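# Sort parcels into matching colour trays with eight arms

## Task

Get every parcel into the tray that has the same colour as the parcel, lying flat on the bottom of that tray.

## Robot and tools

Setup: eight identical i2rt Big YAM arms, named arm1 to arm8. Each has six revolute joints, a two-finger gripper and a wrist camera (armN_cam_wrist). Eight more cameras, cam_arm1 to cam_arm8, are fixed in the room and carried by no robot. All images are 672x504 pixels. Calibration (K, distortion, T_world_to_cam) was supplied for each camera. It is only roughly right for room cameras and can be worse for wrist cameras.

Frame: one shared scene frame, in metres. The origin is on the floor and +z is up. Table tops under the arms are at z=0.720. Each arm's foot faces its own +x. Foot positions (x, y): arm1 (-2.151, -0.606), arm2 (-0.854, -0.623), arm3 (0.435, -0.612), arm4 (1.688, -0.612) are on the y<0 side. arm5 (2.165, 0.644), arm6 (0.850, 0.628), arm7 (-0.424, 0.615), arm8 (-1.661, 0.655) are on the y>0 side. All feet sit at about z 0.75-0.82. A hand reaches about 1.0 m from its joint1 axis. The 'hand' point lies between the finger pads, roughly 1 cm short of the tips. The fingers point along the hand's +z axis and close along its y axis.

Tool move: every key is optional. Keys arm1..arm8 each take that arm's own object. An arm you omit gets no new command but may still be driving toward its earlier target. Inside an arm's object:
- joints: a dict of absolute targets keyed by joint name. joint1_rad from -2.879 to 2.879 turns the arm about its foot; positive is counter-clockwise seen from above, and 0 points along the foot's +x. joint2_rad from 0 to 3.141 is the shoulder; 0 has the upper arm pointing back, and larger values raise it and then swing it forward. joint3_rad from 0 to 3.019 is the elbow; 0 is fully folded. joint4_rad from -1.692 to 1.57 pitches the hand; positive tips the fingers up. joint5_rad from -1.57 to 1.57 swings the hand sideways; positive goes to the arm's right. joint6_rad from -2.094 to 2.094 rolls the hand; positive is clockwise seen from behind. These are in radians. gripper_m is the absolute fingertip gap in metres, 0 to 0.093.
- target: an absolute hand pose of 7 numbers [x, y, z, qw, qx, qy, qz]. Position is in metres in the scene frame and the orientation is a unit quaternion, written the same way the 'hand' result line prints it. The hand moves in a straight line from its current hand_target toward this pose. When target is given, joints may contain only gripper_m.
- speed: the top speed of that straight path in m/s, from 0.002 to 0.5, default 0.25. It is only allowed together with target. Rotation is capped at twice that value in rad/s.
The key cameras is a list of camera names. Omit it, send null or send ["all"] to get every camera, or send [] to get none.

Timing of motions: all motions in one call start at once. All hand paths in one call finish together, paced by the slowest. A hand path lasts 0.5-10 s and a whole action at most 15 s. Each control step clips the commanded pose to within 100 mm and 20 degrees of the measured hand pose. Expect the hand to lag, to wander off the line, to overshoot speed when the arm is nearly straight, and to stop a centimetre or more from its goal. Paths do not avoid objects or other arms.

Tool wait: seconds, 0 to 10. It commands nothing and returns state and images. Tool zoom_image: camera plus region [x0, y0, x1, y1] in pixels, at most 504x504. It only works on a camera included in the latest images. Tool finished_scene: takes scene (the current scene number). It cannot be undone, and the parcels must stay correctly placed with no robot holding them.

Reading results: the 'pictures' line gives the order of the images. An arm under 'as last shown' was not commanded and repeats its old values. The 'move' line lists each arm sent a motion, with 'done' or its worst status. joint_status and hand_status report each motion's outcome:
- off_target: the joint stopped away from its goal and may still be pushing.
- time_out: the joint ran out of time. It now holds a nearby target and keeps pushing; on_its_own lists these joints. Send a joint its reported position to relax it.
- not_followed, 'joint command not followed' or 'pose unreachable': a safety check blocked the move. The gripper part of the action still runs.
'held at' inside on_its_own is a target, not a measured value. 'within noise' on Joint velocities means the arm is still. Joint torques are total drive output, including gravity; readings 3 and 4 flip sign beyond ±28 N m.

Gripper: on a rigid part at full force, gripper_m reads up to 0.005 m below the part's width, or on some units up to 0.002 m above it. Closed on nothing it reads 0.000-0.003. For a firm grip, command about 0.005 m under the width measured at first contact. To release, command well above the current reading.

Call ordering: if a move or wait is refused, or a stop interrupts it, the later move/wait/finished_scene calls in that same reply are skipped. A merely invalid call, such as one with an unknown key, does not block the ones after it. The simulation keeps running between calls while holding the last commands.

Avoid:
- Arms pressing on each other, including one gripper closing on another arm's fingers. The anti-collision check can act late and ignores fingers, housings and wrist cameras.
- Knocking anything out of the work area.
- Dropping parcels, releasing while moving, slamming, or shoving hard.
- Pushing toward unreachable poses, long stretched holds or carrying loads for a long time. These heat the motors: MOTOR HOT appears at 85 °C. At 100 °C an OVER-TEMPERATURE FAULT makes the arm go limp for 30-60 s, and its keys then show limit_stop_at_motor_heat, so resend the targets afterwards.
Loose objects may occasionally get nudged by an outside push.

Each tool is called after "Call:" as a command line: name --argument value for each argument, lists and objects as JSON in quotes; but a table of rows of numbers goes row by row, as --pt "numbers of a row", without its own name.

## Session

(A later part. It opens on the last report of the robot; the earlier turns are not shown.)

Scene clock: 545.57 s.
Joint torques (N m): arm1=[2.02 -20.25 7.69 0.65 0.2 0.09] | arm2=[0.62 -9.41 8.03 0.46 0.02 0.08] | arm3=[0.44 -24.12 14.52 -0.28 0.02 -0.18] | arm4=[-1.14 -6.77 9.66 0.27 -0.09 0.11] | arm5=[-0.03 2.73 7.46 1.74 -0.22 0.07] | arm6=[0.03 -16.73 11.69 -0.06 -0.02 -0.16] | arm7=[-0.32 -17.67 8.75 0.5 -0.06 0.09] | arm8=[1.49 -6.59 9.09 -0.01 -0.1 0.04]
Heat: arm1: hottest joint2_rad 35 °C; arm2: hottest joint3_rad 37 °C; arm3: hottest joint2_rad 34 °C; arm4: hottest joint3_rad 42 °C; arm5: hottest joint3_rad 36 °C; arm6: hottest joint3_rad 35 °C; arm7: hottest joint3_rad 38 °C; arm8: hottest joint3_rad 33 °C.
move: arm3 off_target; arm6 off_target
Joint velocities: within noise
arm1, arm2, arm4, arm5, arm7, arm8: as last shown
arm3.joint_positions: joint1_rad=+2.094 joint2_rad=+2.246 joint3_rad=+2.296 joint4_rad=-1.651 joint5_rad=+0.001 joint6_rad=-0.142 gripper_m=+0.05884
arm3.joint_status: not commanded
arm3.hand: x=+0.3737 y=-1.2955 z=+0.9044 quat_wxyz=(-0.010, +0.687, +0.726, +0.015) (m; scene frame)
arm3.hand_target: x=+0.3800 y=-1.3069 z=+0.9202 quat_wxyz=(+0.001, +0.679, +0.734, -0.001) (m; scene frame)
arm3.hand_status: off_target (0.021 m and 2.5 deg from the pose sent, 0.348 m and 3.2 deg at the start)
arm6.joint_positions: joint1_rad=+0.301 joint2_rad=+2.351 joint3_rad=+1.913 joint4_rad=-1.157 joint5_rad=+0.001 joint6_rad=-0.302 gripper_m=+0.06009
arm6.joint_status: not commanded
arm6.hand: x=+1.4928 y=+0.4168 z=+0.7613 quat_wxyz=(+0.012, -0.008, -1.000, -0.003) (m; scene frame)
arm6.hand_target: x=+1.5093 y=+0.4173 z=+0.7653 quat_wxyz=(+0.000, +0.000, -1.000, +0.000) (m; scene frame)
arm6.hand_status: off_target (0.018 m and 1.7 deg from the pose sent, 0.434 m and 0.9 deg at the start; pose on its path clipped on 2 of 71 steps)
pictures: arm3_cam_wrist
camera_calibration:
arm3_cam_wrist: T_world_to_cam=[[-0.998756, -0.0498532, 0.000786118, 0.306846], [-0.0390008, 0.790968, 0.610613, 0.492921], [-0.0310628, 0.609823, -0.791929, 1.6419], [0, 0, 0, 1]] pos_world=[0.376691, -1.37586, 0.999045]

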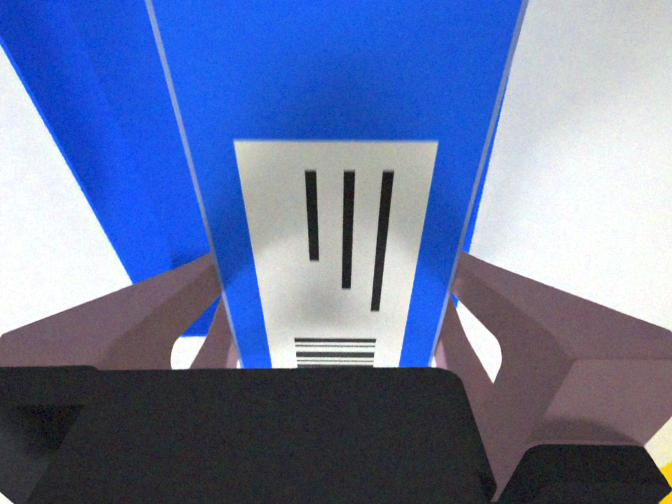

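Call:
move --arm1 '{"joints":{"gripper_m":0.08}}' --arm6 '{"joints":{"gripper_m":0.085}}' --arm7 '{"target":[-0.400,1.268,0.765,0,0.6341,-0.7733,0],"speed":0.12}' --arm3 '{"target":[0.390,-1.297,0.78,0,0.6626,0.7490,0],"speed":0.18}' --cameras '["cam_arm3"]'

Call:
move --arm6 '{"target":[1.25,0.5,1.0,0,0,1,0],"speed":0.4}' --arm1 '{"target":[-2.410,-1.236,0.96,0,0.8949,0.4462,0],"speed":0.3}' --cameras '["cam_arm5","cam_arm1"]'

Scene clock: 574.00 s.
Joint torques (N m): arm1=[1.49 -20.37 7.71 0.73 0.19 0.08] | arm2=[0.62 -9.41 8.03 0.46 0.02 0.08] | arm3=[0.67 -24.94 9.35 0.61 0.02 -0.23] | arm4=[-1.14 -6.77 9.65 0.27 -0.08 0.11] | arm5=[-0.73 2.73 7.36 1.81 -0.19 0.03] | arm6=[0.03 -17.38 11.63 -0.08 -0.01 -0.16] | arm7=[-0.32 -17.14 7.87 0.57 -0.07 0.11] | arm8=[1.44 -6.36 9.2 -0.12 -0.09 0.05]
Heat: arm1: hottest joint2_rad 36 °C; arm2: hottest joint3_rad 37 °C; arm3: hottest joint2_rad 34 °C; arm4: hottest joint3_rad 43 °C; arm5: hottest joint3_rad 36 °C; arm6: hottest joint3_rad 39 °C; arm7: hottest joint3_rad 39 °C; arm8: hottest joint3_rad 33 °C.
move: arm1 done; arm3 done; arm6 done; arm7 off_target
Joint velocities: within noise
arm1.joint_positions: joint1_rad=-1.541 joint2_rad=+2.280 joint3_rad=+1.950 joint4_rad=-1.239 joint5_rad=+0.004 joint6_rad=+0.251 gripper_m=+0.07989
arm1.joint_status: all done
arm1.hand: x=-2.4139 y=-1.2352 z=+0.7756 quat_wxyz=(-0.004, -0.895, -0.447, +0.003) (m; scene frame)
arm1.hand_target: x=-2.4099 y=-1.2358 z=+0.7621 quat_wxyz=(+0.000, -0.895, -0.446, +0.000) (m; scene frame)
arm1.hand_status: not commanded
arm2, arm4, arm5, arm8: as last shown
arm3.joint_positions: joint1_rad=+2.104 joint2_rad=+2.262 joint3_rad=+1.996 joint4_rad=-1.314 joint5_rad=+0.002 joint6_rad=-0.169 gripper_m=+0.05884
arm3.joint_status: not commanded
arm3.hand: x=+0.3817 y=-1.2914 z=+0.7800 quat_wxyz=(-0.004, +0.674, +0.739, +0.007) (m; scene frame)
arm3.hand_target: x=+0.3899 y=-1.2968 z=+0.7799 quat_wxyz=(+0.000, +0.663, +0.749, +0.000) (m; scene frame)
arm3.hand_status: done (0.010 m and 2.0 deg from the pose sent, 0.125 m and 4.4 deg at the start)
arm6.joint_positions: joint1_rad=+0.301 joint2_rad=+2.359 joint3_rad=+1.913 joint4_rad=-1.157 joint5_rad=+0.001 joint6_rad=-0.302 gripper_m=+0.08487
arm6.joint_status: all done
arm6.hand: x=+1.4912 y=+0.4173 z=+0.7556 quat_wxyz=(+0.016, -0.007, -1.000, -0.005) (m; scene frame)
arm6.hand_target: x=+1.5093 y=+0.4173 z=+0.7653 quat_wxyz=(-0.001, +0.000, -1.000, +0.000) (m; scene frame)
arm6.hand_status: not commanded
arm7.joint_positions: joint1_rad=+2.175 joint2_rad=+2.234 joint3_rad=+1.799 joint4_rad=-1.119 joint5_rad=+0.001 joint6_rad=+0.163 gripper_m=+0.06067
arm7.joint_status: not commanded
arm7.hand: x=-0.3999 y=+1.2733 z=+0.7809 quat_wxyz=(-0.006, +0.633, -0.774, -0.007) (m; scene frame)
arm7.hand_target: x=-0.4000 y=+1.2677 z=+0.7653 quat_wxyz=(+0.000, +0.634, -0.773, +0.000) (m; scene frame)
arm7.hand_status: off_target (0.017 m and 1.1 deg from the pose sent, 0.020 m and 0.1 deg at the start)
pictures: cam_arm3

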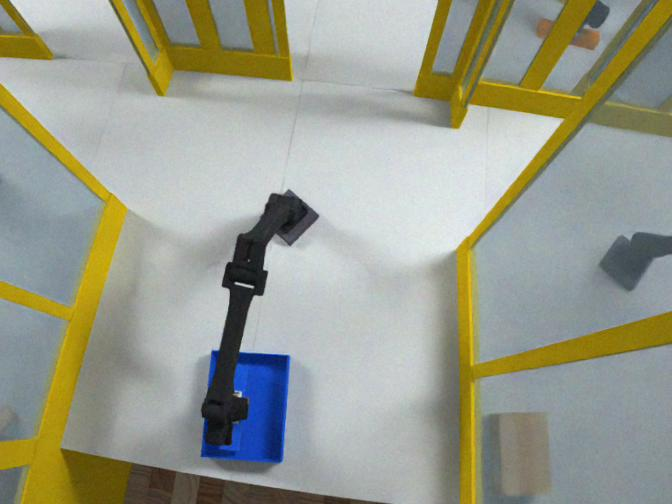

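Scene clock: 576.07 s.
Joint torques (N m): arm1=[2.02 -19.37 12.4 -0.2 0.21 0.07] | arm2=[0.62 -9.41 8.03 0.46 0.01 0.08] | arm3=[0.56 -24.47 9.24 0.62 0.01 -0.22] | arm4=[-1.14 -6.83 9.66 0.27 -0.08 0.11] | arm5=[-0.21 2.61 7.35 1.76 -0.24 0.08] | arm6=[0.03 -9.52 8.35 -0.17 -0.02 -0.15] | arm7=[-0.38 -16.91 7.84 0.54 -0.06 0.1] | arm8=[1.2 -6.59 9.09 -0.06 -0.09 0.01]
Heat: arm1: hottest joint2_rad 36 °C; arm2: hottest joint3_rad 37 °C; arm3: hottest joint2_rad 35 °C; arm4: hottest joint3_rad 43 °C; arm5: hottest joint3_rad 36 °C; arm6: hottest joint3_rad 38 °C; arm7: hottest joint3_rad 39 °C; arm8: hottest joint3_rad 33 °C.
move: arm1 off_target; arm6 done
Joint velocities: within noise
arm1.joint_positions: joint1_rad=-1.541 joint2_rad=+2.191 joint3_rad=+2.273 joint4_rad=-1.673 joint5_rad=+0.004 joint6_rad=+0.253 gripper_m=+0.07989
arm1.joint_status: not commanded
arm1.hand: x=-2.4111 y=-1.2251 z=+0.9564 quat_wxyz=(+0.003, -0.895, -0.446, -0.005) (m; scene frame)
arm1.hand_target: x=-2.4097 y=-1.2355 z=+0.9600 quat_wxyz=(-0.001, -0.895, -0.446, +0.001) (m; scene frame)
arm1.hand_status: off_target (0.012 m and 0.7 deg from the pose sent, 0.184 m and 0.6 deg at the start; a joint's target at an end of its range on 23 of 62 steps)
arm2, arm3, arm4, arm5, arm7, arm8: as last shown
arm3.joint_positions: joint1_rad=+2.104 joint2_rad=+2.262 joint3_rad=+1.996 joint4_rad=-1.314 joint5_rad=+0.002 joint6_rad=-0.170 gripper_m=+0.05884
arm6.joint_positions: joint1_rad=+0.301 joint2_rad=+1.469 joint3_rad=+1.231 joint4_rad=-1.335 joint5_rad=+0.001 joint6_rad=-0.303 gripper_m=+0.08488
arm6.joint_status: not commanded
arm6.hand: x=+1.2509 y=+0.4962 z=+0.9952 quat_wxyz=(+0.001, -0.007, -1.000, +0.000) (m; scene frame)
arm6.hand_target: x=+1.2500 y=+0.5000 z=+0.9999 quat_wxyz=(+0.000, +0.000, -1.000, +0.000) (m; scene frame)
arm6.hand_status: done (0.006 m and 0.8 deg from the pose sent, 0.353 m and 2.1 deg at the start; pose on its path clipped on 9 of 61 steps)
pictures: cam_arm1, cam_arm5

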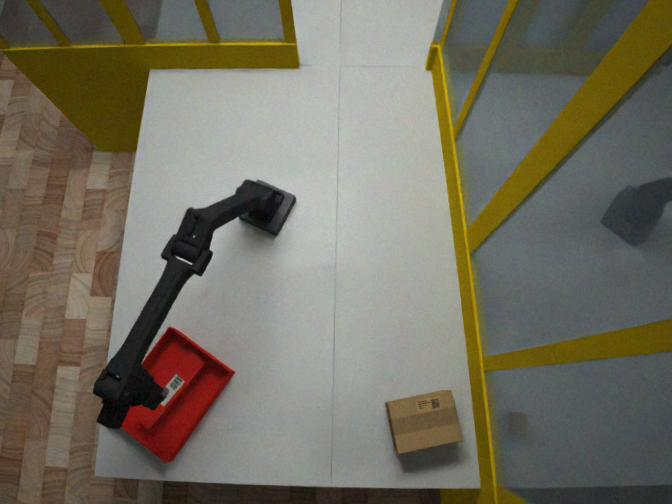

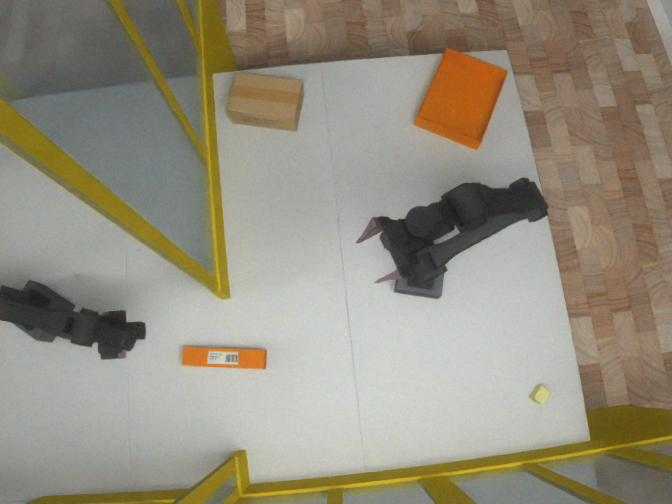

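Call:
move --arm7 '{"joints":{"gripper_m":0.08}}' --arm6 '{"joints":{"joint1_rad":-0.8}}' --arm3 '{"target":[0.390,-1.297,0.762,0,0.6691,0.7431,0],"speed":0.12}' --arm5 '{"target":[1.75,0.503,1.0,0,1,0,0],"speed":0.45}' --cameras '["arm7_cam_wrist"]'

Call:
move --arm7 '{"target":[-0.400,1.268,0.95,0,0.6341,-0.7733,0],"speed":0.3}' --arm5 '{"target":[1.478,0.414,0.88,0,1,0,0],"speed":0.35}' --cameras '["cam_arm7","arm5_cam_wrist","cam_arm3"]'

Scene clock: 596.43 s.
Joint torques (N m): arm1=[2.26 -19.37 12.36 -0.17 0.17 0.05] | arm2=[0.62 -9.41 8.03 0.46 0.02 0.08] | arm3=[0.56 -23.88 8.94 0.58 0.01 -0.03] | arm4=[-1.08 -6.77 9.66 0.28 -0.08 0.11] | arm5=[-1.79 -11.4 9.4 -0.02 -0.14 0.06] | arm6=[-1.08 -9.47 8.34 -0.17 -0.02 -0.15] | arm7=[-0.44 -17.08 7.87 0.57 -0.06 0.11] | arm8=[1.26 -6.59 9.2 -0.02 -0.09 0.03]
Heat: arm1: hottest joint3_rad 36 °C; arm2: hottest joint3_rad 37 °C; arm3: hottest joint2_rad 38 °C; arm4: hottest joint3_rad 43 °C; arm5: hottest joint3_rad 36 °C; arm6: hottest joint3_rad 36 °C; arm7: hottest joint3_rad 38 °C; arm8: hottest joint3_rad 33 °C.
move: arm3 off_target; arm5 off_target; arm6 done; arm7 done
Joint velocities: within noise
arm1: as last shown
arm2.joint_positions: joint1_rad=-0.605 joint2_rad=+1.233 joint3_rad=+1.464 joint4_rad=-1.672 joint5_rad=+0.000 joint6_rad=-0.482 gripper_m=+0.09293
arm2.joint_status: not commanded
arm2.hand: x=-0.9630 y=-0.2759 z=+1.1518 quat_wxyz=(-0.050, +0.922, -0.381, -0.042) (m; scene frame)
arm2.hand_target: x=-0.9640 y=-0.2778 z=+1.1493 quat_wxyz=(-0.045, +0.921, -0.385, -0.037) (m; scene frame)
arm2.hand_status: not commanded
arm3.joint_positions: joint1_rad=+2.104 joint2_rad=+2.270 joint3_rad=+1.978 joint4_rad=-1.278 joint5_rad=+0.002 joint6_rad=-0.170 gripper_m=+0.05884
arm3.joint_status: not commanded
arm3.hand: x=+0.3817 y=-1.2932 z=+0.7678 quat_wxyz=(+0.000, +0.674, +0.739, +0.003) (m; scene frame)
arm3.hand_target: x=+0.3899 y=-1.2968 z=+0.7620 quat_wxyz=(+0.000, +0.669, +0.743, +0.000) (m; scene frame)
arm3.hand_status: off_target (0.011 m and 0.8 deg from the pose sent, 0.021 m and 1.2 deg at the start)
arm4.joint_positions: joint1_rad=+0.613 joint2_rad=+1.238 joint3_rad=+1.575 joint4_rad=-1.686 joint5_rad=+0.015 joint6_rad=-0.351 gripper_m=+0.09291
arm4.joint_status: not commanded
arm4.hand: x=+1.6974 y=-0.2308 z=+1.1466 quat_wxyz=(-0.087, +0.813, -0.573, -0.059) (m; scene frame)
arm4.hand_target: x=+1.7024 y=-0.2330 z=+1.1426 quat_wxyz=(-0.080, +0.808, -0.582, -0.053) (m; scene frame)
arm4.hand_status: not commanded
arm5.joint_positions: joint1_rad=+0.592 joint2_rad=+1.498 joint3_rad=+1.291 joint4_rad=-1.408 joint5_rad=-0.003 joint6_rad=+0.314 gripper_m=+0.09397
arm5.joint_status: not commanded
arm5.hand: x=+1.7623 y=+0.5047 z=+0.9770 quat_wxyz=(-0.009, +1.000, +0.008, +0.023) (m; scene frame)
arm5.hand_target: x=+1.7509 y=+0.5033 z=+0.9999 quat_wxyz=(+0.000, +1.000, +0.000, +0.000) (m; scene frame)
arm5.hand_status: off_target (0.026 m and 3.0 deg from the pose sent, 0.397 m and 59.8 deg at the start)
arm6.joint_positions: joint1_rad=-0.794 joint2_rad=+1.469 joint3_rad=+1.231 joint4_rad=-1.335 joint5_rad=+0.001 joint6_rad=-0.304 gripper_m=+0.08489
arm6.joint_status: all done
arm6.hand: x=+0.9165 y=+0.2118 z=+0.9953 quat_wxyz=(+0.001, -0.526, -0.850, +0.000) (m; scene frame)
arm6.hand_target: x=+0.9140 y=+0.2134 z=+1.0000 quat_wxyz=(+0.000, -0.526, -0.850, +0.000) (m; scene frame)
arm6.hand_status: not commanded
arm7.joint_positions: joint1_rad=+2.175 joint2_rad=+2.234 joint3_rad=+1.799 joint4_rad=-1.119 joint5_rad=+0.001 joint6_rad=+0.163 gripper_m=+0.07994
arm7.joint_status: all done
arm7.hand: x=-0.3999 y=+1.2733 z=+0.7809 quat_wxyz=(-0.006, +0.633, -0.774, -0.007) (m; scene frame)
arm7.hand_target: x=-0.4000 y=+1.2677 z=+0.7653 quat_wxyz=(+0.000, +0.634, -0.773, +0.000) (m; scene frame)
arm7.hand_status: not commanded
arm8.joint_positions: joint1_rad=-0.594 joint2_rad=+1.187 joint3_rad=+1.527 joint4_rad=-1.673 joint5_rad=+0.001 joint6_rad=-0.170 gripper_m=+0.09293
arm8.joint_status: not commanded
arm8.hand: x=-1.9979 y=+0.5253 z=+1.1532 quat_wxyz=(-0.012, -0.957, -0.265, +0.118) (m; scene frame)
arm8.hand_target: x=-1.9981 y=+0.5277 z=+1.1491 quat_wxyz=(-0.011, -0.960, -0.259, +0.110) (m; scene frame)
arm8.hand_status: not commanded
pictures: arm7_cam_wrist
camera_calibration:
arm7_cam_wrist: T_world_to_cam=[[0.983171, -0.182358, 0.0109429, 0.613633], [-0.157666, -0.816737, 0.555052, 0.549747], [-0.0922809, -0.547436, -0.831744, 1.431], [0, 0, 0, 1]] pos_world=[-0.384576, 1.34428, 0.878369]

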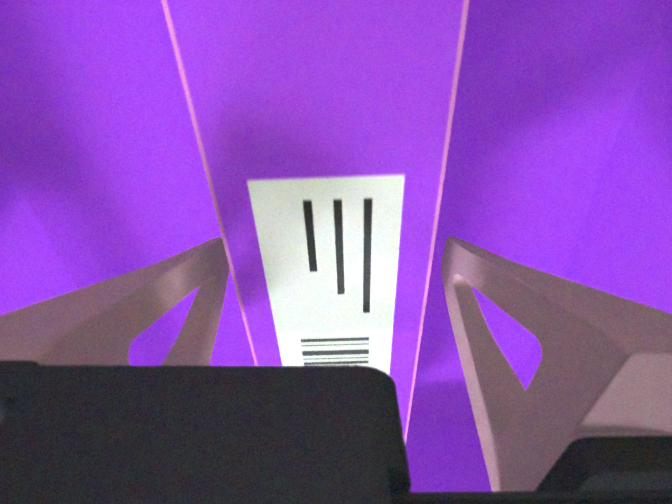

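Scene clock: 598.57 s.
Joint torques (N m): arm1=[2.08 -19.25 12.33 -0.12 0.21 0.07] | arm2=[0.62 -9.41 8.03 0.46 0.01 0.08] | arm3=[0.5 -23.94 8.98 0.61 0 -0.05] | arm4=[-1.08 -6.83 9.66 0.28 -0.08 0.11] | arm5=[-1.2 -20.66 10.02 -0.05 -0.14 0.05] | arm6=[-1.08 -9.58 8.36 -0.16 -0.01 -0.15] | arm7=[-0.26 -17.2 15.24 -0.38 -0.06 0.1] | arm8=[1.2 -6.77 9.11 -0.03 -0.09 0.04]
Heat: arm1: hottest joint3_rad 36 °C; arm2: hottest joint3_rad 37 °C; arm3: hottest joint2_rad 38 °C; arm4: hottest joint3_rad 43 °C; arm5: hottest joint3_rad 37 °C; arm6: hottest joint3_rad 36 °C; arm7: hottest joint3_rad 39 °C; arm8: hottest joint3_rad 33 °C.
move: arm5 off_target; arm7 off_target
Joint velocities: within noise
arm1, arm2, arm3, arm4, arm6, arm8: as last shown
arm5.joint_positions: joint1_rad=+0.590 joint2_rad=+2.356 joint3_rad=+2.292 joint4_rad=-1.533 joint5_rad=-0.003 joint6_rad=+0.314 gripper_m=+0.09397
arm5.joint_status: not commanded
arm5.hand: x=+1.4903 y=+0.4134 z=+0.8664 quat_wxyz=(-0.006, +1.000, +0.007, +0.015) (m; scene frame)
arm5.hand_target: x=+1.4787 y=+0.4144 z=+0.8800 quat_wxyz=(+0.000, +1.000, +0.000, -0.001) (m; scene frame)
arm5.hand_status: off_target (0.018 m and 2.0 deg from the pose sent, 0.314 m and 3.0 deg at the start)
arm7.joint_positions: joint1_rad=+2.175 joint2_rad=+2.097 joint3_rad=+1.967 joint4_rad=-1.489 joint5_rad=+0.001 joint6_rad=+0.163 gripper_m=+0.07994
arm7.joint_status: not commanded
arm7.hand: x=-0.4006 y=+1.2516 z=+0.9299 quat_wxyz=(+0.015, +0.633, -0.774, +0.017) (m; scene frame)
arm7.hand_target: x=-0.4000 y=+1.2667 z=+0.9501 quat_wxyz=(+0.000, +0.634, -0.773, +0.000) (m; scene frame)
arm7.hand_status: off_target (0.026 m and 2.6 deg from the pose sent, 0.169 m and 1.1 deg at the start)
pictures: arm5_cam_wrist, cam_arm3, cam_arm7
camera_calibration:
arm5_cam_wrist: T_world_to_cam=[[-0.00365536, 0.999841, 0.0174768, -0.42188], [0.804079, -0.0074515, 0.594476, -1.70271], [0.594511, 0.0162257, -0.803924, -0.0720332], [0, 0, 0, 1]] pos_world=[1.4104, 0.410294, 0.961685]

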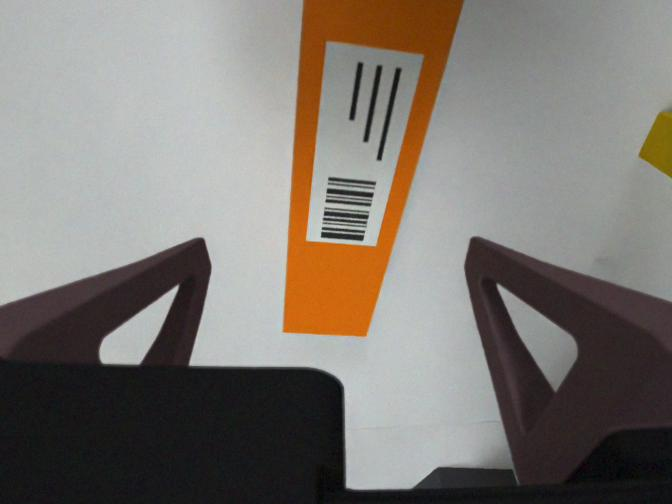

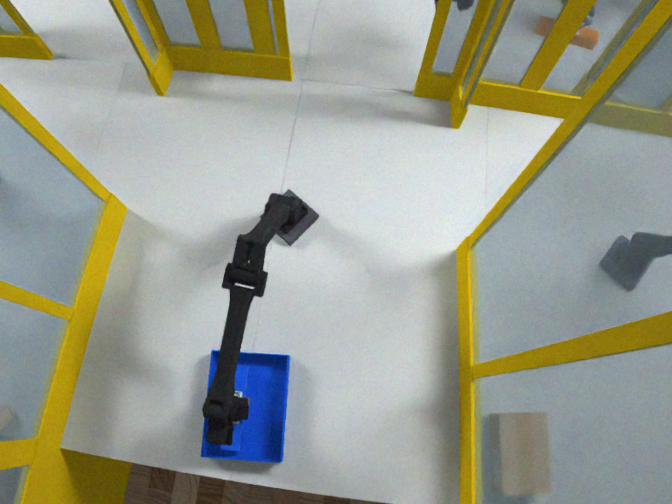

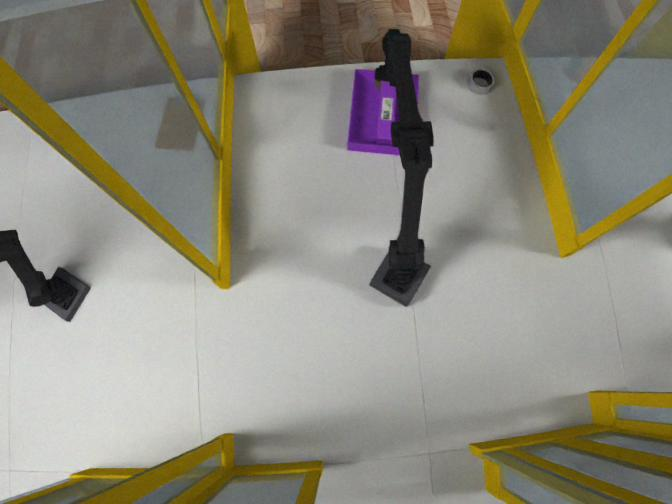

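Call:
move --arm3 '{"joints":{"gripper_m":0.08}}' --arm5 '{"target":[1.483,0.420,0.758,0,0.9984,-0.0567,0],"speed":0.2}' --cameras '["arm5_cam_wrist","arm3_cam_wrist"]'

Scene clock: 618.43 s.
Joint torques (N m): arm1=[2.14 -19.43 12.41 -0.13 0.22 0.07] | arm2=[0.62 -9.41 8.03 0.46 0.02 0.08] | arm3=[0.56 -23.88 8.99 0.59 0.01 -0.03] | arm4=[-1.08 -6.83 9.66 0.27 -0.09 0.11] | arm5=[-1.2 -22.07 7.08 0.96 0 0.06] | arm6=[-0.97 -9.58 8.36 -0.17 -0.02 -0.15] | arm7=[-0.21 -17.32 15.31 -0.34 -0.06 0.11] | arm8=[1.55 -6.59 9.17 -0.03 -0.11 0.02]
Heat: arm1: hottest joint3_rad 38 °C; arm2: hottest joint3_rad 37 °C; arm3: hottest joint2_rad 37 °C; arm4: hottest joint3_rad 43 °C; arm5: hottest joint3_rad 40 °C; arm6: hottest joint3_rad 35 °C; arm7: hottest joint3_rad 44 °C; arm8: hottest joint3_rad 33 °C.
move: arm3 done; arm5 done
Joint velocities: within noise
arm1, arm2, arm4, arm6, arm7, arm8: as last shown
arm3.joint_positions: joint1_rad=+2.104 joint2_rad=+2.270 joint3_rad=+1.978 joint4_rad=-1.278 joint5_rad=+0.002 joint6_rad=-0.170 gripper_m=+0.07996
arm3.joint_status: all done
arm3.hand: x=+0.3817 y=-1.2932 z=+0.7678 quat_wxyz=(+0.000, +0.674, +0.739, +0.003) (m; scene frame)
arm3.hand_target: x=+0.3899 y=-1.2968 z=+0.7620 quat_wxyz=(+0.000, +0.669, +0.743, +0.000) (m; scene frame)
arm3.hand_status: not commanded
arm5.joint_positions: joint1_rad=+0.582 joint2_rad=+2.425 joint3_rad=+2.115 joint4_rad=-1.280 joint5_rad=-0.007 joint6_rad=+0.421 gripper_m=+0.09397
arm5.joint_status: not commanded
arm5.hand: x=+1.4904 y=+0.4195 z=+0.7521 quat_wxyz=(-0.003, +0.999, -0.050, +0.012) (m; scene frame)
arm5.hand_target: x=+1.4830 y=+0.4201 z=+0.7581 quat_wxyz=(+0.000, +0.998, -0.057, +0.000) (m; scene frame)
arm5.hand_status: done (0.009 m and 1.6 deg from the pose sent, 0.109 m and 7.6 deg at the start)
pictures: arm3_cam_wrist, arm5_cam_wrist
camera_calibration:
arm3_cam_wrist: T_world_to_cam=[[-0.996175, -0.087231, 0.00511848, 0.262366], [-0.067679, 0.807292, 0.586258, 0.625506], [-0.055272, 0.58367, -0.810108, 1.52192], [0, 0, 0, 1]] pos_world=[0.387815, -1.37038, 0.864866]
arm5_cam_wrist: T_world_to_cam=[[0.110593, 0.993769, 0.0138513, -0.591075], [0.80167, -0.0974354, 0.589772, -1.58992], [0.587447, -0.0541206, -0.807451, -0.121479], [0, 0, 0, 1]] pos_world=[1.41133, 0.425903, 0.847793]

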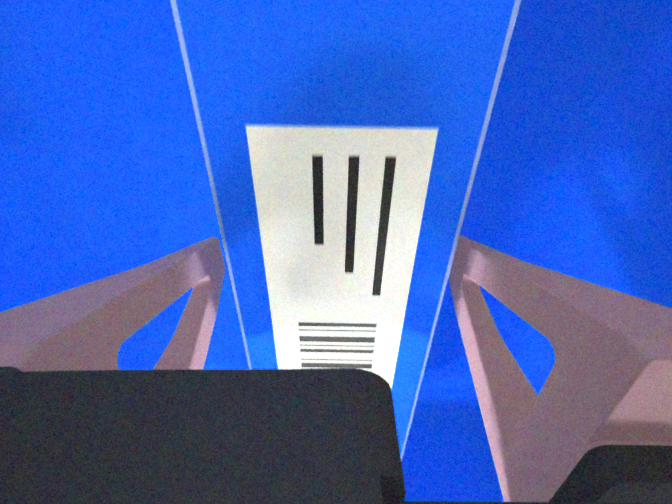

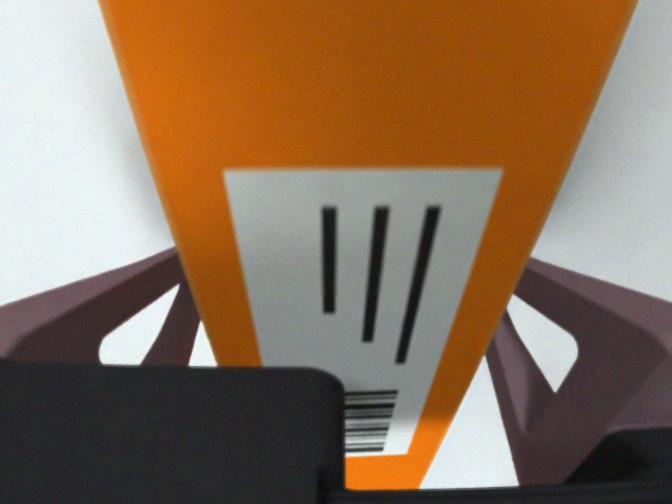

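Call:
move --arm3 '{"target":[0.387,-1.280,0.93,0,0.6743,0.7385,0],"speed":0.35}' --arm5 '{"joints":{"gripper_m":0.04}}' --cameras '["cam_arm3"]'

Call:
move --arm5 '{"target":[1.80,0.525,1.05,0,0.9984,-0.0567,0],"speed":0.4}' --cameras '[]'

Call:
move --arm5 '{"joints":{"joint1_rad":-1.69,"joint6_rad":0.115}}' --cameras '["cam_arm5"]'

Call:
move --arm5 '{"target":[2.433,1.315,0.92,0,-0.5120,0.8590,0],"speed":0.4}' --cameras '["arm5_cam_wrist","cam_arm5"]'

Scene clock: 629.47 s.
Joint torques (N m): arm1=[2.14 -19.31 12.38 -0.23 0.19 0.06] | arm2=[0.67 -9.41 8.03 0.47 0.01 0.08] | arm3=[0.21 -23.53 14.19 -0.39 -0.02 0.06] | arm4=[-1.08 -6.77 9.66 0.27 -0.08 0.11] | arm5=[-1.38 -21.71 6.94 0.79 -0.06 0.08] | arm6=[-1.03 -9.52 8.35 -0.16 -0.01 -0.14] | arm7=[-0.26 -17.14 15.31 -0.32 -0.07 0.1] | arm8=[1.03 -6.59 9.14 -0.01 -0.09 0.02]
Heat: arm1: hottest joint3_rad 39 °C; arm2: hottest joint3_rad 37 °C; arm3: hottest joint2_rad 37 °C; arm4: hottest joint3_rad 43 °C; arm5: hottest joint3_rad 39 °C; arm6: hottest joint3_rad 35 °C; arm7: hottest joint3_rad 46 °C; arm8: hottest joint3_rad 33 °C.
move: arm3 off_target; arm5 off_target
Joint velocities: within noise
arm1, arm2, arm4, arm6, arm7, arm8: as last shown
arm3.joint_positions: joint1_rad=+2.104 joint2_rad=+2.143 joint3_rad=+2.130 joint4_rad=-1.596 joint5_rad=+0.002 joint6_rad=-0.170 gripper_m=+0.07996
arm3.joint_status: not commanded
arm3.hand: x=+0.3829 y=-1.2671 z=+0.9091 quat_wxyz=(-0.012, +0.674, +0.739, +0.018) (m; scene frame)
arm3.hand_target: x=+0.3870 y=-1.2788 z=+0.9299 quat_wxyz=(+0.000, +0.674, +0.738, +0.000) (m; scene frame)
arm3.hand_status: off_target (0.025 m and 2.5 deg from the pose sent, 0.163 m and 0.4 deg at the start; pose on its path clipped on 11 of 48 steps)
arm5.joint_positions: joint1_rad=+0.582 joint2_rad=+2.425 joint3_rad=+2.115 joint4_rad=-1.279 joint5_rad=-0.006 joint6_rad=+0.421 gripper_m=+0.05849
arm5.joint_status: gripper_m off_target (ended at +0.05851, target +0.04000)
arm5.hand: x=+1.4903 y=+0.4196 z=+0.7521 quat_wxyz=(-0.004, +0.999, -0.050, +0.012) (m; scene frame)
arm5.hand_target: x=+1.4831 y=+0.4201 z=+0.7581 quat_wxyz=(+0.000, +0.998, -0.057, +0.000) (m; scene frame)
arm5.hand_status: not commanded
pictures: cam_arm3

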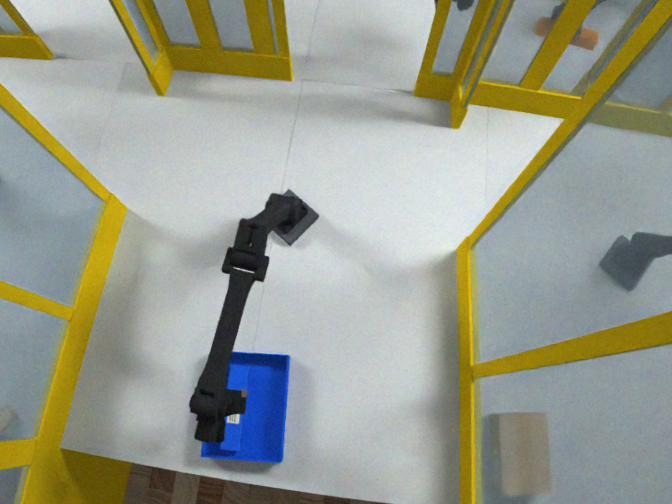

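Scene clock: 631.47 s.
Joint torques (N m): arm1=[2.37 -19.49 12.34 -0.14 0.19 0.11] | arm2=[0.62 -9.41 8.03 0.47 0.02 0.08] | arm3=[0.26 -23.41 14.24 -0.34 -0.01 0.06] | arm4=[-1.08 -6.77 9.66 0.28 -0.09 0.11] | arm5=[-1.79 -8 7.15 -0.17 -0.06 0] | arm6=[-0.97 -9.52 8.35 -0.18 -0.02 -0.15] | arm7=[-0.21 -17.2 15.31 -0.39 -0.05 0.11] | arm8=[1.26 -6.65 9.13 -0.08 -0.08 0.02]
Heat: arm1: hottest joint3_rad 39 °C; arm2: hottest joint3_rad 37 °C; arm3: hottest joint2_rad 37 °C; arm4: hottest joint3_rad 43 °C; arm5: hottest joint3_rad 39 °C; arm6: hottest joint3_rad 35 °C; arm7: hottest joint3_rad 46 °C; arm8: hottest joint3_rad 33 °C.
move: arm5 done
Joint velocities: within noise
arm1, arm2, arm3, arm4, arm6, arm7, arm8: as last shown
arm3.hand: x=+0.3829 y=-1.2671 z=+0.9092 quat_wxyz=(-0.012, +0.674, +0.739, +0.018) (m; scene frame)
arm3.hand_target: x=+0.3870 y=-1.2788 z=+0.9300 quat_wxyz=(+0.000, +0.674, +0.738, +0.000) (m; scene frame)
arm5.joint_positions: joint1_rad=+0.580 joint2_rad=+1.332 joint3_rad=+1.307 joint4_rad=-1.537 joint5_rad=-0.005 joint6_rad=+0.421 gripper_m=+0.05848
arm5.joint_status: not commanded
arm5.hand: x=+1.8009 y=+0.5222 z=+1.0474 quat_wxyz=(+0.001, +0.999, -0.051, -0.002) (m; scene frame)
arm5.hand_target: x=+1.8000 y=+0.5250 z=+1.0499 quat_wxyz=(+0.000, +0.998, -0.057, +0.000) (m; scene frame)
arm5.hand_status: done (0.004 m and 0.7 deg from the pose sent, 0.442 m and 1.6 deg at the start; pose on its path clipped on 7 of 60 steps)
pictures: none
No camera images: "cameras" was empty.

Scene clock: 633.63 s.
Joint torques (N m): arm1=[2.02 -19.31 12.51 -0.08 0.19 0.08] | arm2=[0.62 -9.41 8.03 0.46 0.02 0.08] | arm3=[0.15 -23.65 14.2 -0.32 -0.01 0.06] | arm4=[-1.08 -6.83 9.66 0.27 -0.08 0.11] | arm5=[-0.85 -9.76 7.31 -0.1 -0.16 -0.18] | arm6=[-0.97 -9.52 8.36 -0.16 -0.02 -0.15] | arm7=[-0.32 -17.38 15.27 -0.38 -0.05 0.1] | arm8=[1.44 -6.65 9.17 -0.03 -0.09 0.03]
Heat: arm1: hottest joint3_rad 39 °C; arm2: hottest joint3_rad 37 °C; arm3: hottest joint2_rad 37 °C; arm4: hottest joint3_rad 43 °C; arm5: hottest joint3_rad 39 °C; arm6: hottest joint3_rad 35 °C; arm7: hottest joint3_rad 46 °C; arm8: hottest joint3_rad 33 °C.
move: arm5 done
Joint velocities: within noise
arm1, arm2, arm3, arm4, arm6, arm7, arm8: as last shown
arm3.hand_target: x=+0.3870 y=-1.2788 z=+0.9299 quat_wxyz=(+0.000, +0.674, +0.738, +0.000) (m; scene frame)
arm5.joint_positions: joint1_rad=-1.688 joint2_rad=+1.351 joint3_rad=+1.307 joint4_rad=-1.537 joint5_rad=-0.004 joint6_rad=+0.125 gripper_m=+0.05844
arm5.joint_status: all done
arm5.hand: x=+2.3054 y=+1.0002 z=+1.0452 quat_wxyz=(+0.002, +0.509, -0.861, +0.000) (m; scene frame)
arm5.hand_target: x=+2.3053 y=+0.9975 z=+1.0548 quat_wxyz=(-0.004, +0.512, -0.859, -0.005) (m; scene frame)
arm5.hand_status: not commanded
pictures: cam_arm5

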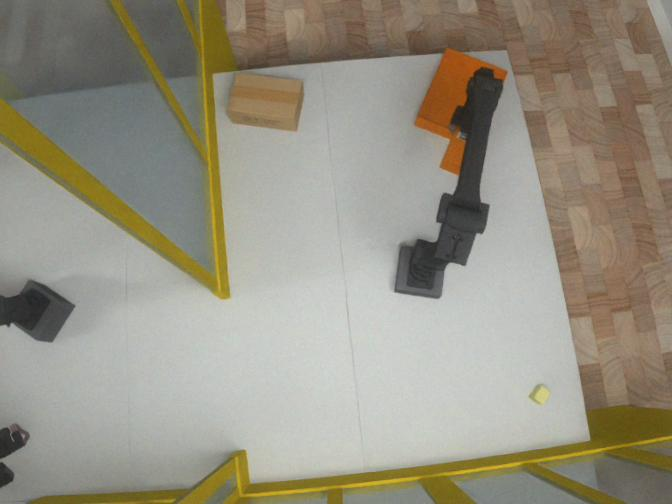

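Scene clock: 636.20 s.
Joint torques (N m): arm1=[2.37 -19.43 12.46 -0.21 0.17 0.09] | arm2=[0.56 -9.41 8.03 0.47 0.01 0.08] | arm3=[0.21 -23.59 14.17 -0.31 -0.01 0.06] | arm4=[-1.14 -6.77 9.65 0.28 -0.09 0.11] | arm5=[-1.38 -21.25 10.17 -0.12 -0.04 -0.19] | arm6=[-1.03 -9.52 8.35 -0.17 -0.02 -0.14] | arm7=[-0.26 -17.2 15.28 -0.43 -0.07 0.09] | arm8=[1.26 -6.53 9.22 -0.12 -0.1 0.03]
Heat: arm1: hottest joint3_rad 39 °C; arm2: hottest joint3_rad 37 °C; arm3: hottest joint2_rad 37 °C; arm4: hottest joint3_rad 43 °C; arm5: hottest joint3_rad 39 °C; arm6: hottest joint3_rad 35 °C; arm7: hottest joint3_rad 47 °C; arm8: hottest joint3_rad 33 °C.
move: arm5 off_target
Joint velocities: within noise
arm1, arm2, arm3, arm4, arm6, arm7, arm8: as last shown
arm5.joint_positions: joint1_rad=-1.688 joint2_rad=+2.379 joint3_rad=+2.402 joint4_rad=-1.640 joint5_rad=-0.003 joint6_rad=+0.125 gripper_m=+0.05844
arm5.joint_status: not commanded
arm5.hand: x=+2.4273 y=+1.3062 z=+0.9016 quat_wxyz=(+0.016, +0.509, -0.861, +0.011) (m; scene frame)
arm5.hand_target: x=+2.4327 y=+1.3141 z=+0.9202 quat_wxyz=(-0.001, +0.512, -0.859, +0.000) (m; scene frame)
arm5.hand_status: off_target (0.021 m and 2.3 deg from the pose sent, 0.362 m and 0.5 deg at the start)
pictures: arm5_cam_wrist, cam_arm5
camera_calibration:
arm5_cam_wrist: T_world_to_cam=[[0.87087, -0.491431, 0.00898663, -1.47898], [-0.396981, -0.69248, 0.602393, 1.33257], [-0.289812, -0.528174, -0.798149, 2.23708], [0, 0, 0, 1]] pos_world=[2.46534, 1.37753, 0.996082]

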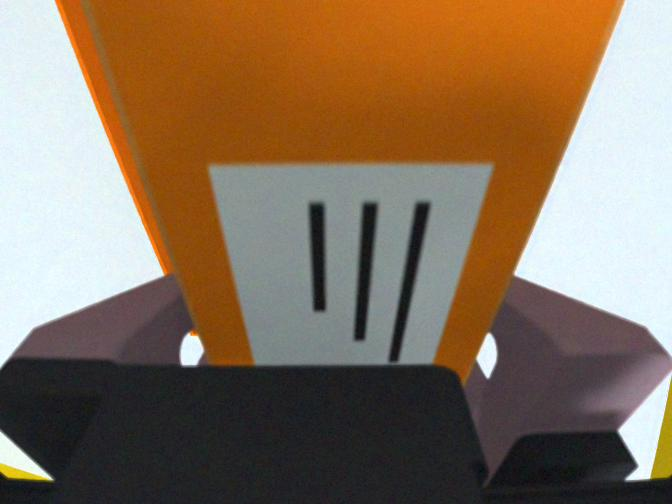

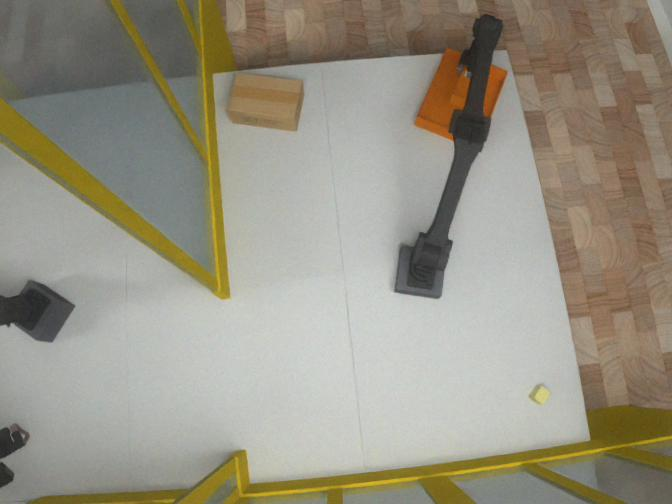

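Call:
move --arm5 '{"target":[2.421,1.300,0.768,0,-0.5120,0.8590,0],"speed":0.17}' --cameras '["arm5_cam_wrist","cam_arm5"]'

Scene clock: 648.67 s.
Joint torques (N m): arm1=[2.14 -19.31 12.36 -0.2 0.18 0.08] | arm2=[0.62 -9.41 8.02 0.46 0.01 0.08] | arm3=[0.21 -23.47 14.23 -0.31 -0.01 0.07] | arm4=[-1.08 -6.83 9.66 0.28 -0.08 0.11] | arm5=[-0.73 -20.07 6.98 0.75 -0.08 -0.03] | arm6=[-1.08 -9.47 8.35 -0.16 -0.01 -0.15] | arm7=[-0.15 -17.38 15.31 -0.38 -0.06 0.1] | arm8=[1.2 -6.53 9.11 -0.01 -0.11 0.03]
Heat: arm1: hottest joint3_rad 40 °C; arm2: hottest joint3_rad 37 °C; arm3: hottest joint2_rad 36 °C; arm4: hottest joint3_rad 43 °C; arm5: hottest joint3_rad 38 °C; arm6: hottest joint2_rad 34 °C; arm7: hottest joint3_rad 49 °C; arm8: hottest joint3_rad 33 °C.
move: arm5 done
Joint velocities: within noise
arm1.joint_positions: joint1_rad=-1.541 joint2_rad=+2.191 joint3_rad=+2.273 joint4_rad=-1.673 joint5_rad=+0.004 joint6_rad=+0.253 gripper_m=+0.07989
arm1.joint_status: not commanded
arm1.hand: x=-2.4111 y=-1.2251 z=+0.9564 quat_wxyz=(+0.003, -0.895, -0.446, -0.005) (m; scene frame)
arm1.hand_target: x=-2.4097 y=-1.2355 z=+0.9600 quat_wxyz=(-0.001, -0.895, -0.446, +0.001) (m; scene frame)
arm1.hand_status: not commanded
arm2, arm3, arm4, arm6, arm7, arm8: as last shown
arm5.joint_positions: joint1_rad=-1.688 joint2_rad=+2.389 joint3_rad=+2.051 joint4_rad=-1.264 joint5_rad=-0.003 joint6_rad=+0.125 gripper_m=+0.05844
arm5.joint_status: not commanded
arm5.hand: x=+2.4221 y=+1.2926 z=+0.7628 quat_wxyz=(+0.010, +0.509, -0.861, +0.007) (m; scene frame)
arm5.hand_target: x=+2.4210 y=+1.2999 z=+0.7682 quat_wxyz=(+0.000, +0.512, -0.859, +0.000) (m; scene frame)
arm5.hand_status: done (0.009 m and 1.4 deg from the pose sent, 0.134 m and 2.3 deg at the start)
pictures: arm5_cam_wrist, cam_arm5
camera_calibration:
arm5_cam_wrist: T_world_to_cam=[[0.870847, -0.491506, 0.00687383, -1.47809], [-0.400381, -0.701142, 0.589995, 1.43357], [-0.285167, -0.516548, -0.807377, 2.09832], [0, 0, 0, 1]] pos_world=[2.45954, 1.36253, 0.858497]

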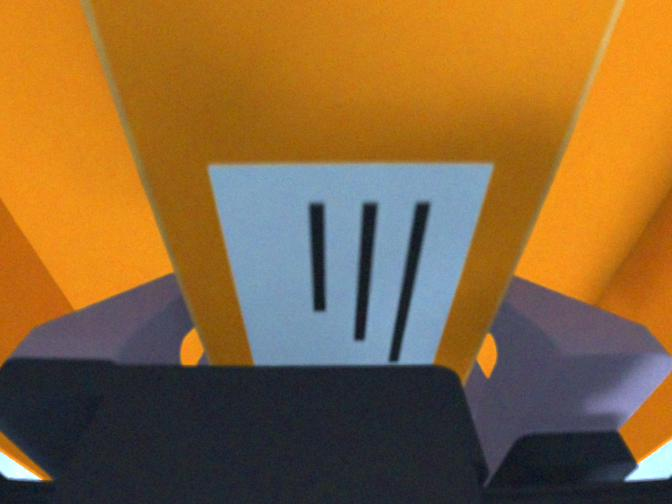

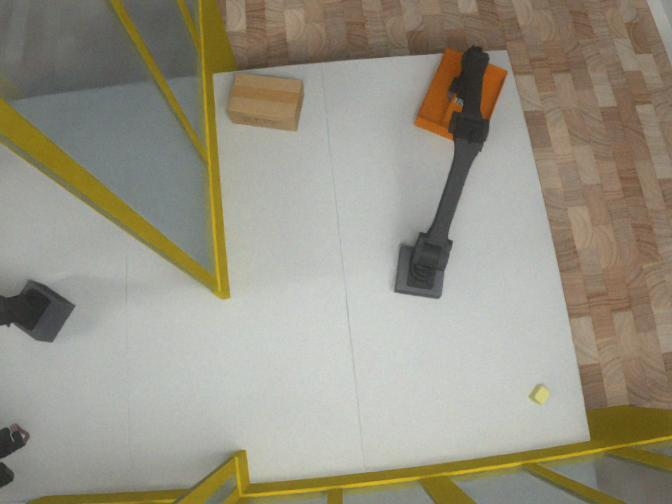

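Inside. Check bottoming: press slightly, release, lift.

Call:
move --arm5 '{"target":[2.421,1.300,0.756,0,-0.5120,0.8590,0],"speed":0.12}' --cameras '[]'

Call:
move --arm5 '{"joints":{"gripper_m":0.08}}' --cameras '[]'

Call:
move --arm5 '{"target":[2.410,1.275,0.92,0,-0.5120,0.8590,0],"speed":0.35}' --cameras '["cam_arm5","cam_arm7"]'

Call:
zoom_image --camera "cam_arm5" --region '[400, 30, 530, 160]'

Call:
zoom_image --camera "cam_arm7" --region '[320, 50, 440, 170]'

Scene clock: 657.70 s.
Joint torques (N m): arm1=[1.67 -19.55 12.52 -0.13 0.2 0.04] | arm2=[0.62 -9.41 8.03 0.46 0.01 0.08] | arm3=[0.26 -23.47 14.2 -0.32 0.01 0.06] | arm4=[-1.14 -6.83 9.66 0.28 -0.08 0.11] | arm5=[-0.62 -20.01 6.56 0.55 -0.07 -0.04] | arm6=[-1.03 -9.58 8.34 -0.16 -0.01 -0.15] | arm7=[-0.38 -17.14 15.25 -0.35 -0.06 0.09] | arm8=[1.2 -6.42 9.24 -0.03 -0.09 0.03]
Heat: arm1: hottest joint3_rad 41 °C; arm2: hottest joint3_rad 37 °C; arm3: hottest joint3_rad 37 °C; arm4: hottest joint3_rad 43 °C; arm5: hottest joint3_rad 39 °C; arm6: hottest joint3_rad 34 °C; arm7: hottest joint3_rad 50 °C; arm8: hottest joint3_rad 33 °C.
move: arm5 done
Joint velocities: within noise
arm1, arm3, arm7: as last shown
arm2.joint_positions: joint1_rad=-0.605 joint2_rad=+1.233 joint3_rad=+1.464 joint4_rad=-1.672 joint5_rad=+0.000 joint6_rad=-0.482 gripper_m=+0.09293
arm2.joint_status: not commanded
arm2.hand: x=-0.9630 y=-0.2759 z=+1.1518 quat_wxyz=(-0.050, +0.922, -0.381, -0.042) (m; scene frame)
arm2.hand_target: x=-0.9640 y=-0.2778 z=+1.1493 quat_wxyz=(-0.045, +0.921, -0.385, -0.037) (m; scene frame)
arm2.hand_status: not commanded
arm4.joint_positions: joint1_rad=+0.613 joint2_rad=+1.238 joint3_rad=+1.575 joint4_rad=-1.686 joint5_rad=+0.015 joint6_rad=-0.351 gripper_m=+0.09291
arm4.joint_status: not commanded
arm4.hand: x=+1.6974 y=-0.2308 z=+1.1466 quat_wxyz=(-0.087, +0.813, -0.573, -0.059) (m; scene frame)
arm4.hand_target: x=+1.7024 y=-0.2330 z=+1.1426 quat_wxyz=(-0.080, +0.808, -0.582, -0.053) (m; scene frame)
arm4.hand_status: not commanded
arm5.joint_positions: joint1_rad=-1.688 joint2_rad=+2.395 joint3_rad=+2.044 joint4_rad=-1.242 joint5_rad=-0.003 joint6_rad=+0.125 gripper_m=+0.05844
arm5.joint_status: not commanded
arm5.hand: x=+2.4226 y=+1.2941 z=+0.7557 quat_wxyz=(+0.007, +0.509, -0.861, +0.004) (m; scene frame)
arm5.hand_target: x=+2.4210 y=+1.2999 z=+0.7560 quat_wxyz=(+0.000, +0.512, -0.859, +0.000) (m; scene frame)
arm5.hand_status: done (0.006 m and 1.0 deg from the pose sent, 0.010 m and 1.4 deg at the start)
arm6.joint_positions: joint1_rad=-0.794 joint2_rad=+1.469 joint3_rad=+1.231 joint4_rad=-1.335 joint5_rad=+0.001 joint6_rad=-0.304 gripper_m=+0.08489
arm6.joint_status: not commanded
arm6.hand: x=+0.9165 y=+0.2118 z=+0.9953 quat_wxyz=(+0.001, -0.526, -0.850, +0.000) (m; scene frame)
arm6.hand_target: x=+0.9140 y=+0.2134 z=+1.0000 quat_wxyz=(+0.000, -0.526, -0.850, +0.000) (m; scene frame)
arm6.hand_status: not commanded
arm8.joint_positions: joint1_rad=-0.594 joint2_rad=+1.187 joint3_rad=+1.527 joint4_rad=-1.673 joint5_rad=+0.001 joint6_rad=-0.170 gripper_m=+0.09293
arm8.joint_status: not commanded
arm8.hand: x=-1.9979 y=+0.5253 z=+1.1532 quat_wxyz=(-0.012, -0.957, -0.265, +0.118) (m; scene frame)
arm8.hand_target: x=-1.9981 y=+0.5277 z=+1.1491 quat_wxyz=(-0.011, -0.960, -0.259, +0.110) (m; scene frame)
arm8.hand_status: not commanded
pictures: none
No camera images: "cameras" was empty.

Scene clock: 658.30 s.
Joint torques (N m): arm1=[1.96 -19.19 12.4 -0.23 0.21 0.06] | arm2=[0.62 -9.41 8.03 0.46 0.01 0.08] | arm3=[0.15 -23.59 14.17 -0.32 0 0.07] | arm4=[-1.08 -6.83 9.66 0.28 -0.08 0.11] | arm5=[-0.62 -20.19 6.58 0.81 -0.07 -0.07] | arm6=[-1.03 -9.52 8.36 -0.17 -0.01 -0.15] | arm7=[-0.21 -17.14 15.31 -0.39 -0.06 0.09] | arm8=[1.26 -6.65 9.1 -0.06 -0.09 0.04]
Heat: arm1: hottest joint3_rad 41 °C; arm2: hottest joint3_rad 37 °C; arm3: hottest joint3_rad 37 °C; arm4: hottest joint3_rad 43 °C; arm5: hottest joint3_rad 38 °C; arm6: hottest joint3_rad 34 °C; arm7: hottest joint3_rad 50 °C; arm8: hottest joint3_rad 33 °C.
move: arm5 done
Joint velocities: within noise
arm1, arm2, arm3, arm4, arm6, arm8: as last shown
arm5.joint_positions: joint1_rad=-1.688 joint2_rad=+2.395 joint3_rad=+2.044 joint4_rad=-1.242 joint5_rad=-0.003 joint6_rad=+0.125 gripper_m=+0.07980
arm5.joint_status: all done
arm5.hand: x=+2.4227 y=+1.2941 z=+0.7557 quat_wxyz=(+0.007, +0.509, -0.861, +0.004) (m; scene frame)
arm5.hand_target: x=+2.4210 y=+1.2999 z=+0.7560 quat_wxyz=(+0.000, +0.512, -0.859, +0.000) (m; scene frame)
arm5.hand_status: not commanded
arm7.joint_positions: joint1_rad=+2.175 joint2_rad=+2.097 joint3_rad=+1.967 joint4_rad=-1.489 joint5_rad=+0.001 joint6_rad=+0.163 gripper_m=+0.07994
arm7.joint_status: not commanded
arm7.hand: x=-0.4006 y=+1.2516 z=+0.9299 quat_wxyz=(+0.015, +0.633, -0.774, +0.017) (m; scene frame)
arm7.hand_target: x=-0.4000 y=+1.2667 z=+0.9501 quat_wxyz=(+0.000, +0.634, -0.773, +0.000) (m; scene frame)
arm7.hand_status: not commanded
pictures: none
No camera images: "cameras" was empty.

Scene clock: 659.73 s.
Joint torques (N m): arm1=[2.14 -19.43 12.42 -0.21 0.19 0.06] | arm2=[0.62 -9.41 8.02 0.46 0.01 0.08] | arm3=[0.26 -23.47 14.22 -0.29 -0.01 0.06] | arm4=[-1.14 -6.77 9.66 0.27 -0.09 0.11] | arm5=[-0.26 -19.31 9.37 -0.14 -0.02 -0.05] | arm6=[-1.03 -9.58 8.34 -0.2 -0.02 -0.15] | arm7=[-0.21 -17.26 15.31 -0.43 -0.06 0.1] | arm8=[1.49 -6.59 9.16 -0.08 -0.1 0.04]
Heat: arm1: hottest joint3_rad 41 °C; arm2: hottest joint3_rad 37 °C; arm3: hottest joint3_rad 37 °C; arm4: hottest joint3_rad 43 °C; arm5: hottest joint3_rad 38 °C; arm6: hottest joint3_rad 34 °C; arm7: hottest joint3_rad 50 °C; arm8: hottest joint3_rad 33 °C.
move: arm5 off_target
Joint velocities: within noise
arm1, arm2, arm3, arm4, arm6, arm7, arm8: as last shown
arm5.joint_positions: joint1_rad=-1.688 joint2_rad=+2.189 joint3_rad=+2.081 joint4_rad=-1.495 joint5_rad=-0.003 joint6_rad=+0.125 gripper_m=+0.07989
arm5.joint_status: not commanded
arm5.hand: x=+2.4108 y=+1.2647 z=+0.9075 quat_wxyz=(+0.011, +0.509, -0.861, +0.007) (m; scene frame)
arm5.hand_target: x=+2.4098 y=+1.2744 z=+0.9199 quat_wxyz=(+0.000, +0.512, -0.859, +0.000) (m; scene frame)
arm5.hand_status: off_target (0.016 m and 1.5 deg from the pose sent, 0.166 m and 1.0 deg at the start; pose on its path clipped on 7 of 43 steps)
pictures: cam_arm5, cam_arm7

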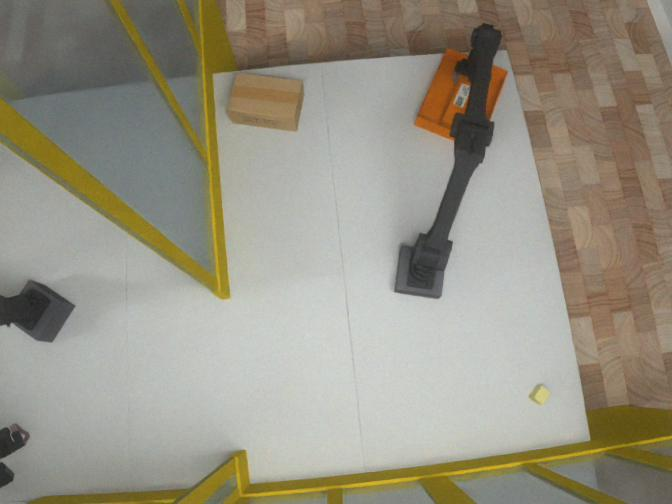

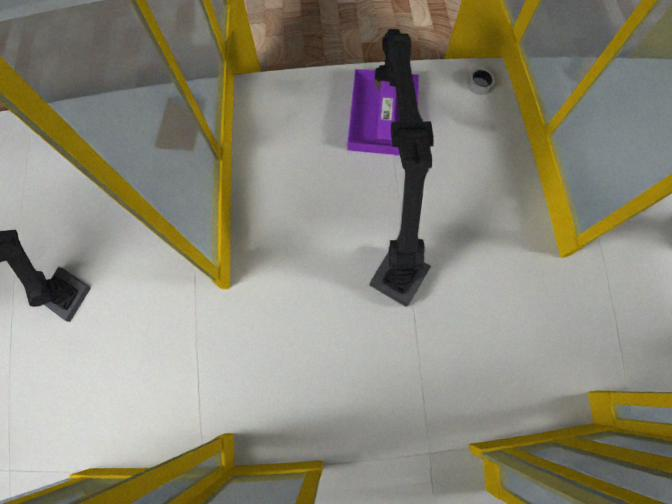

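Scaled by 3.877.

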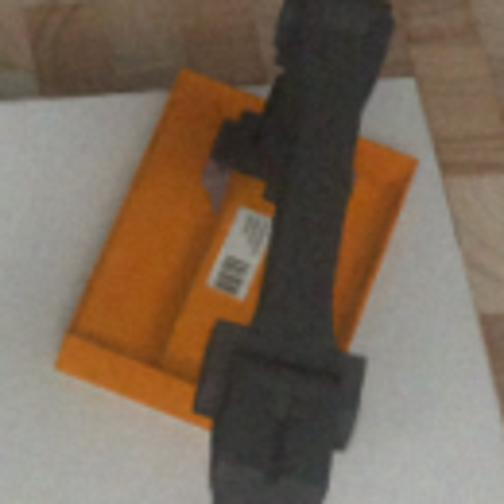

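Scaled by 4.200.

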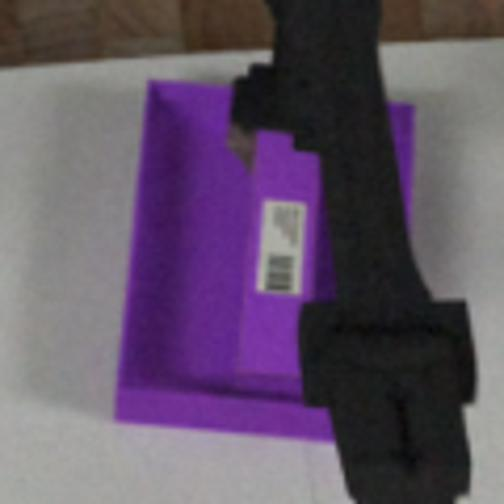

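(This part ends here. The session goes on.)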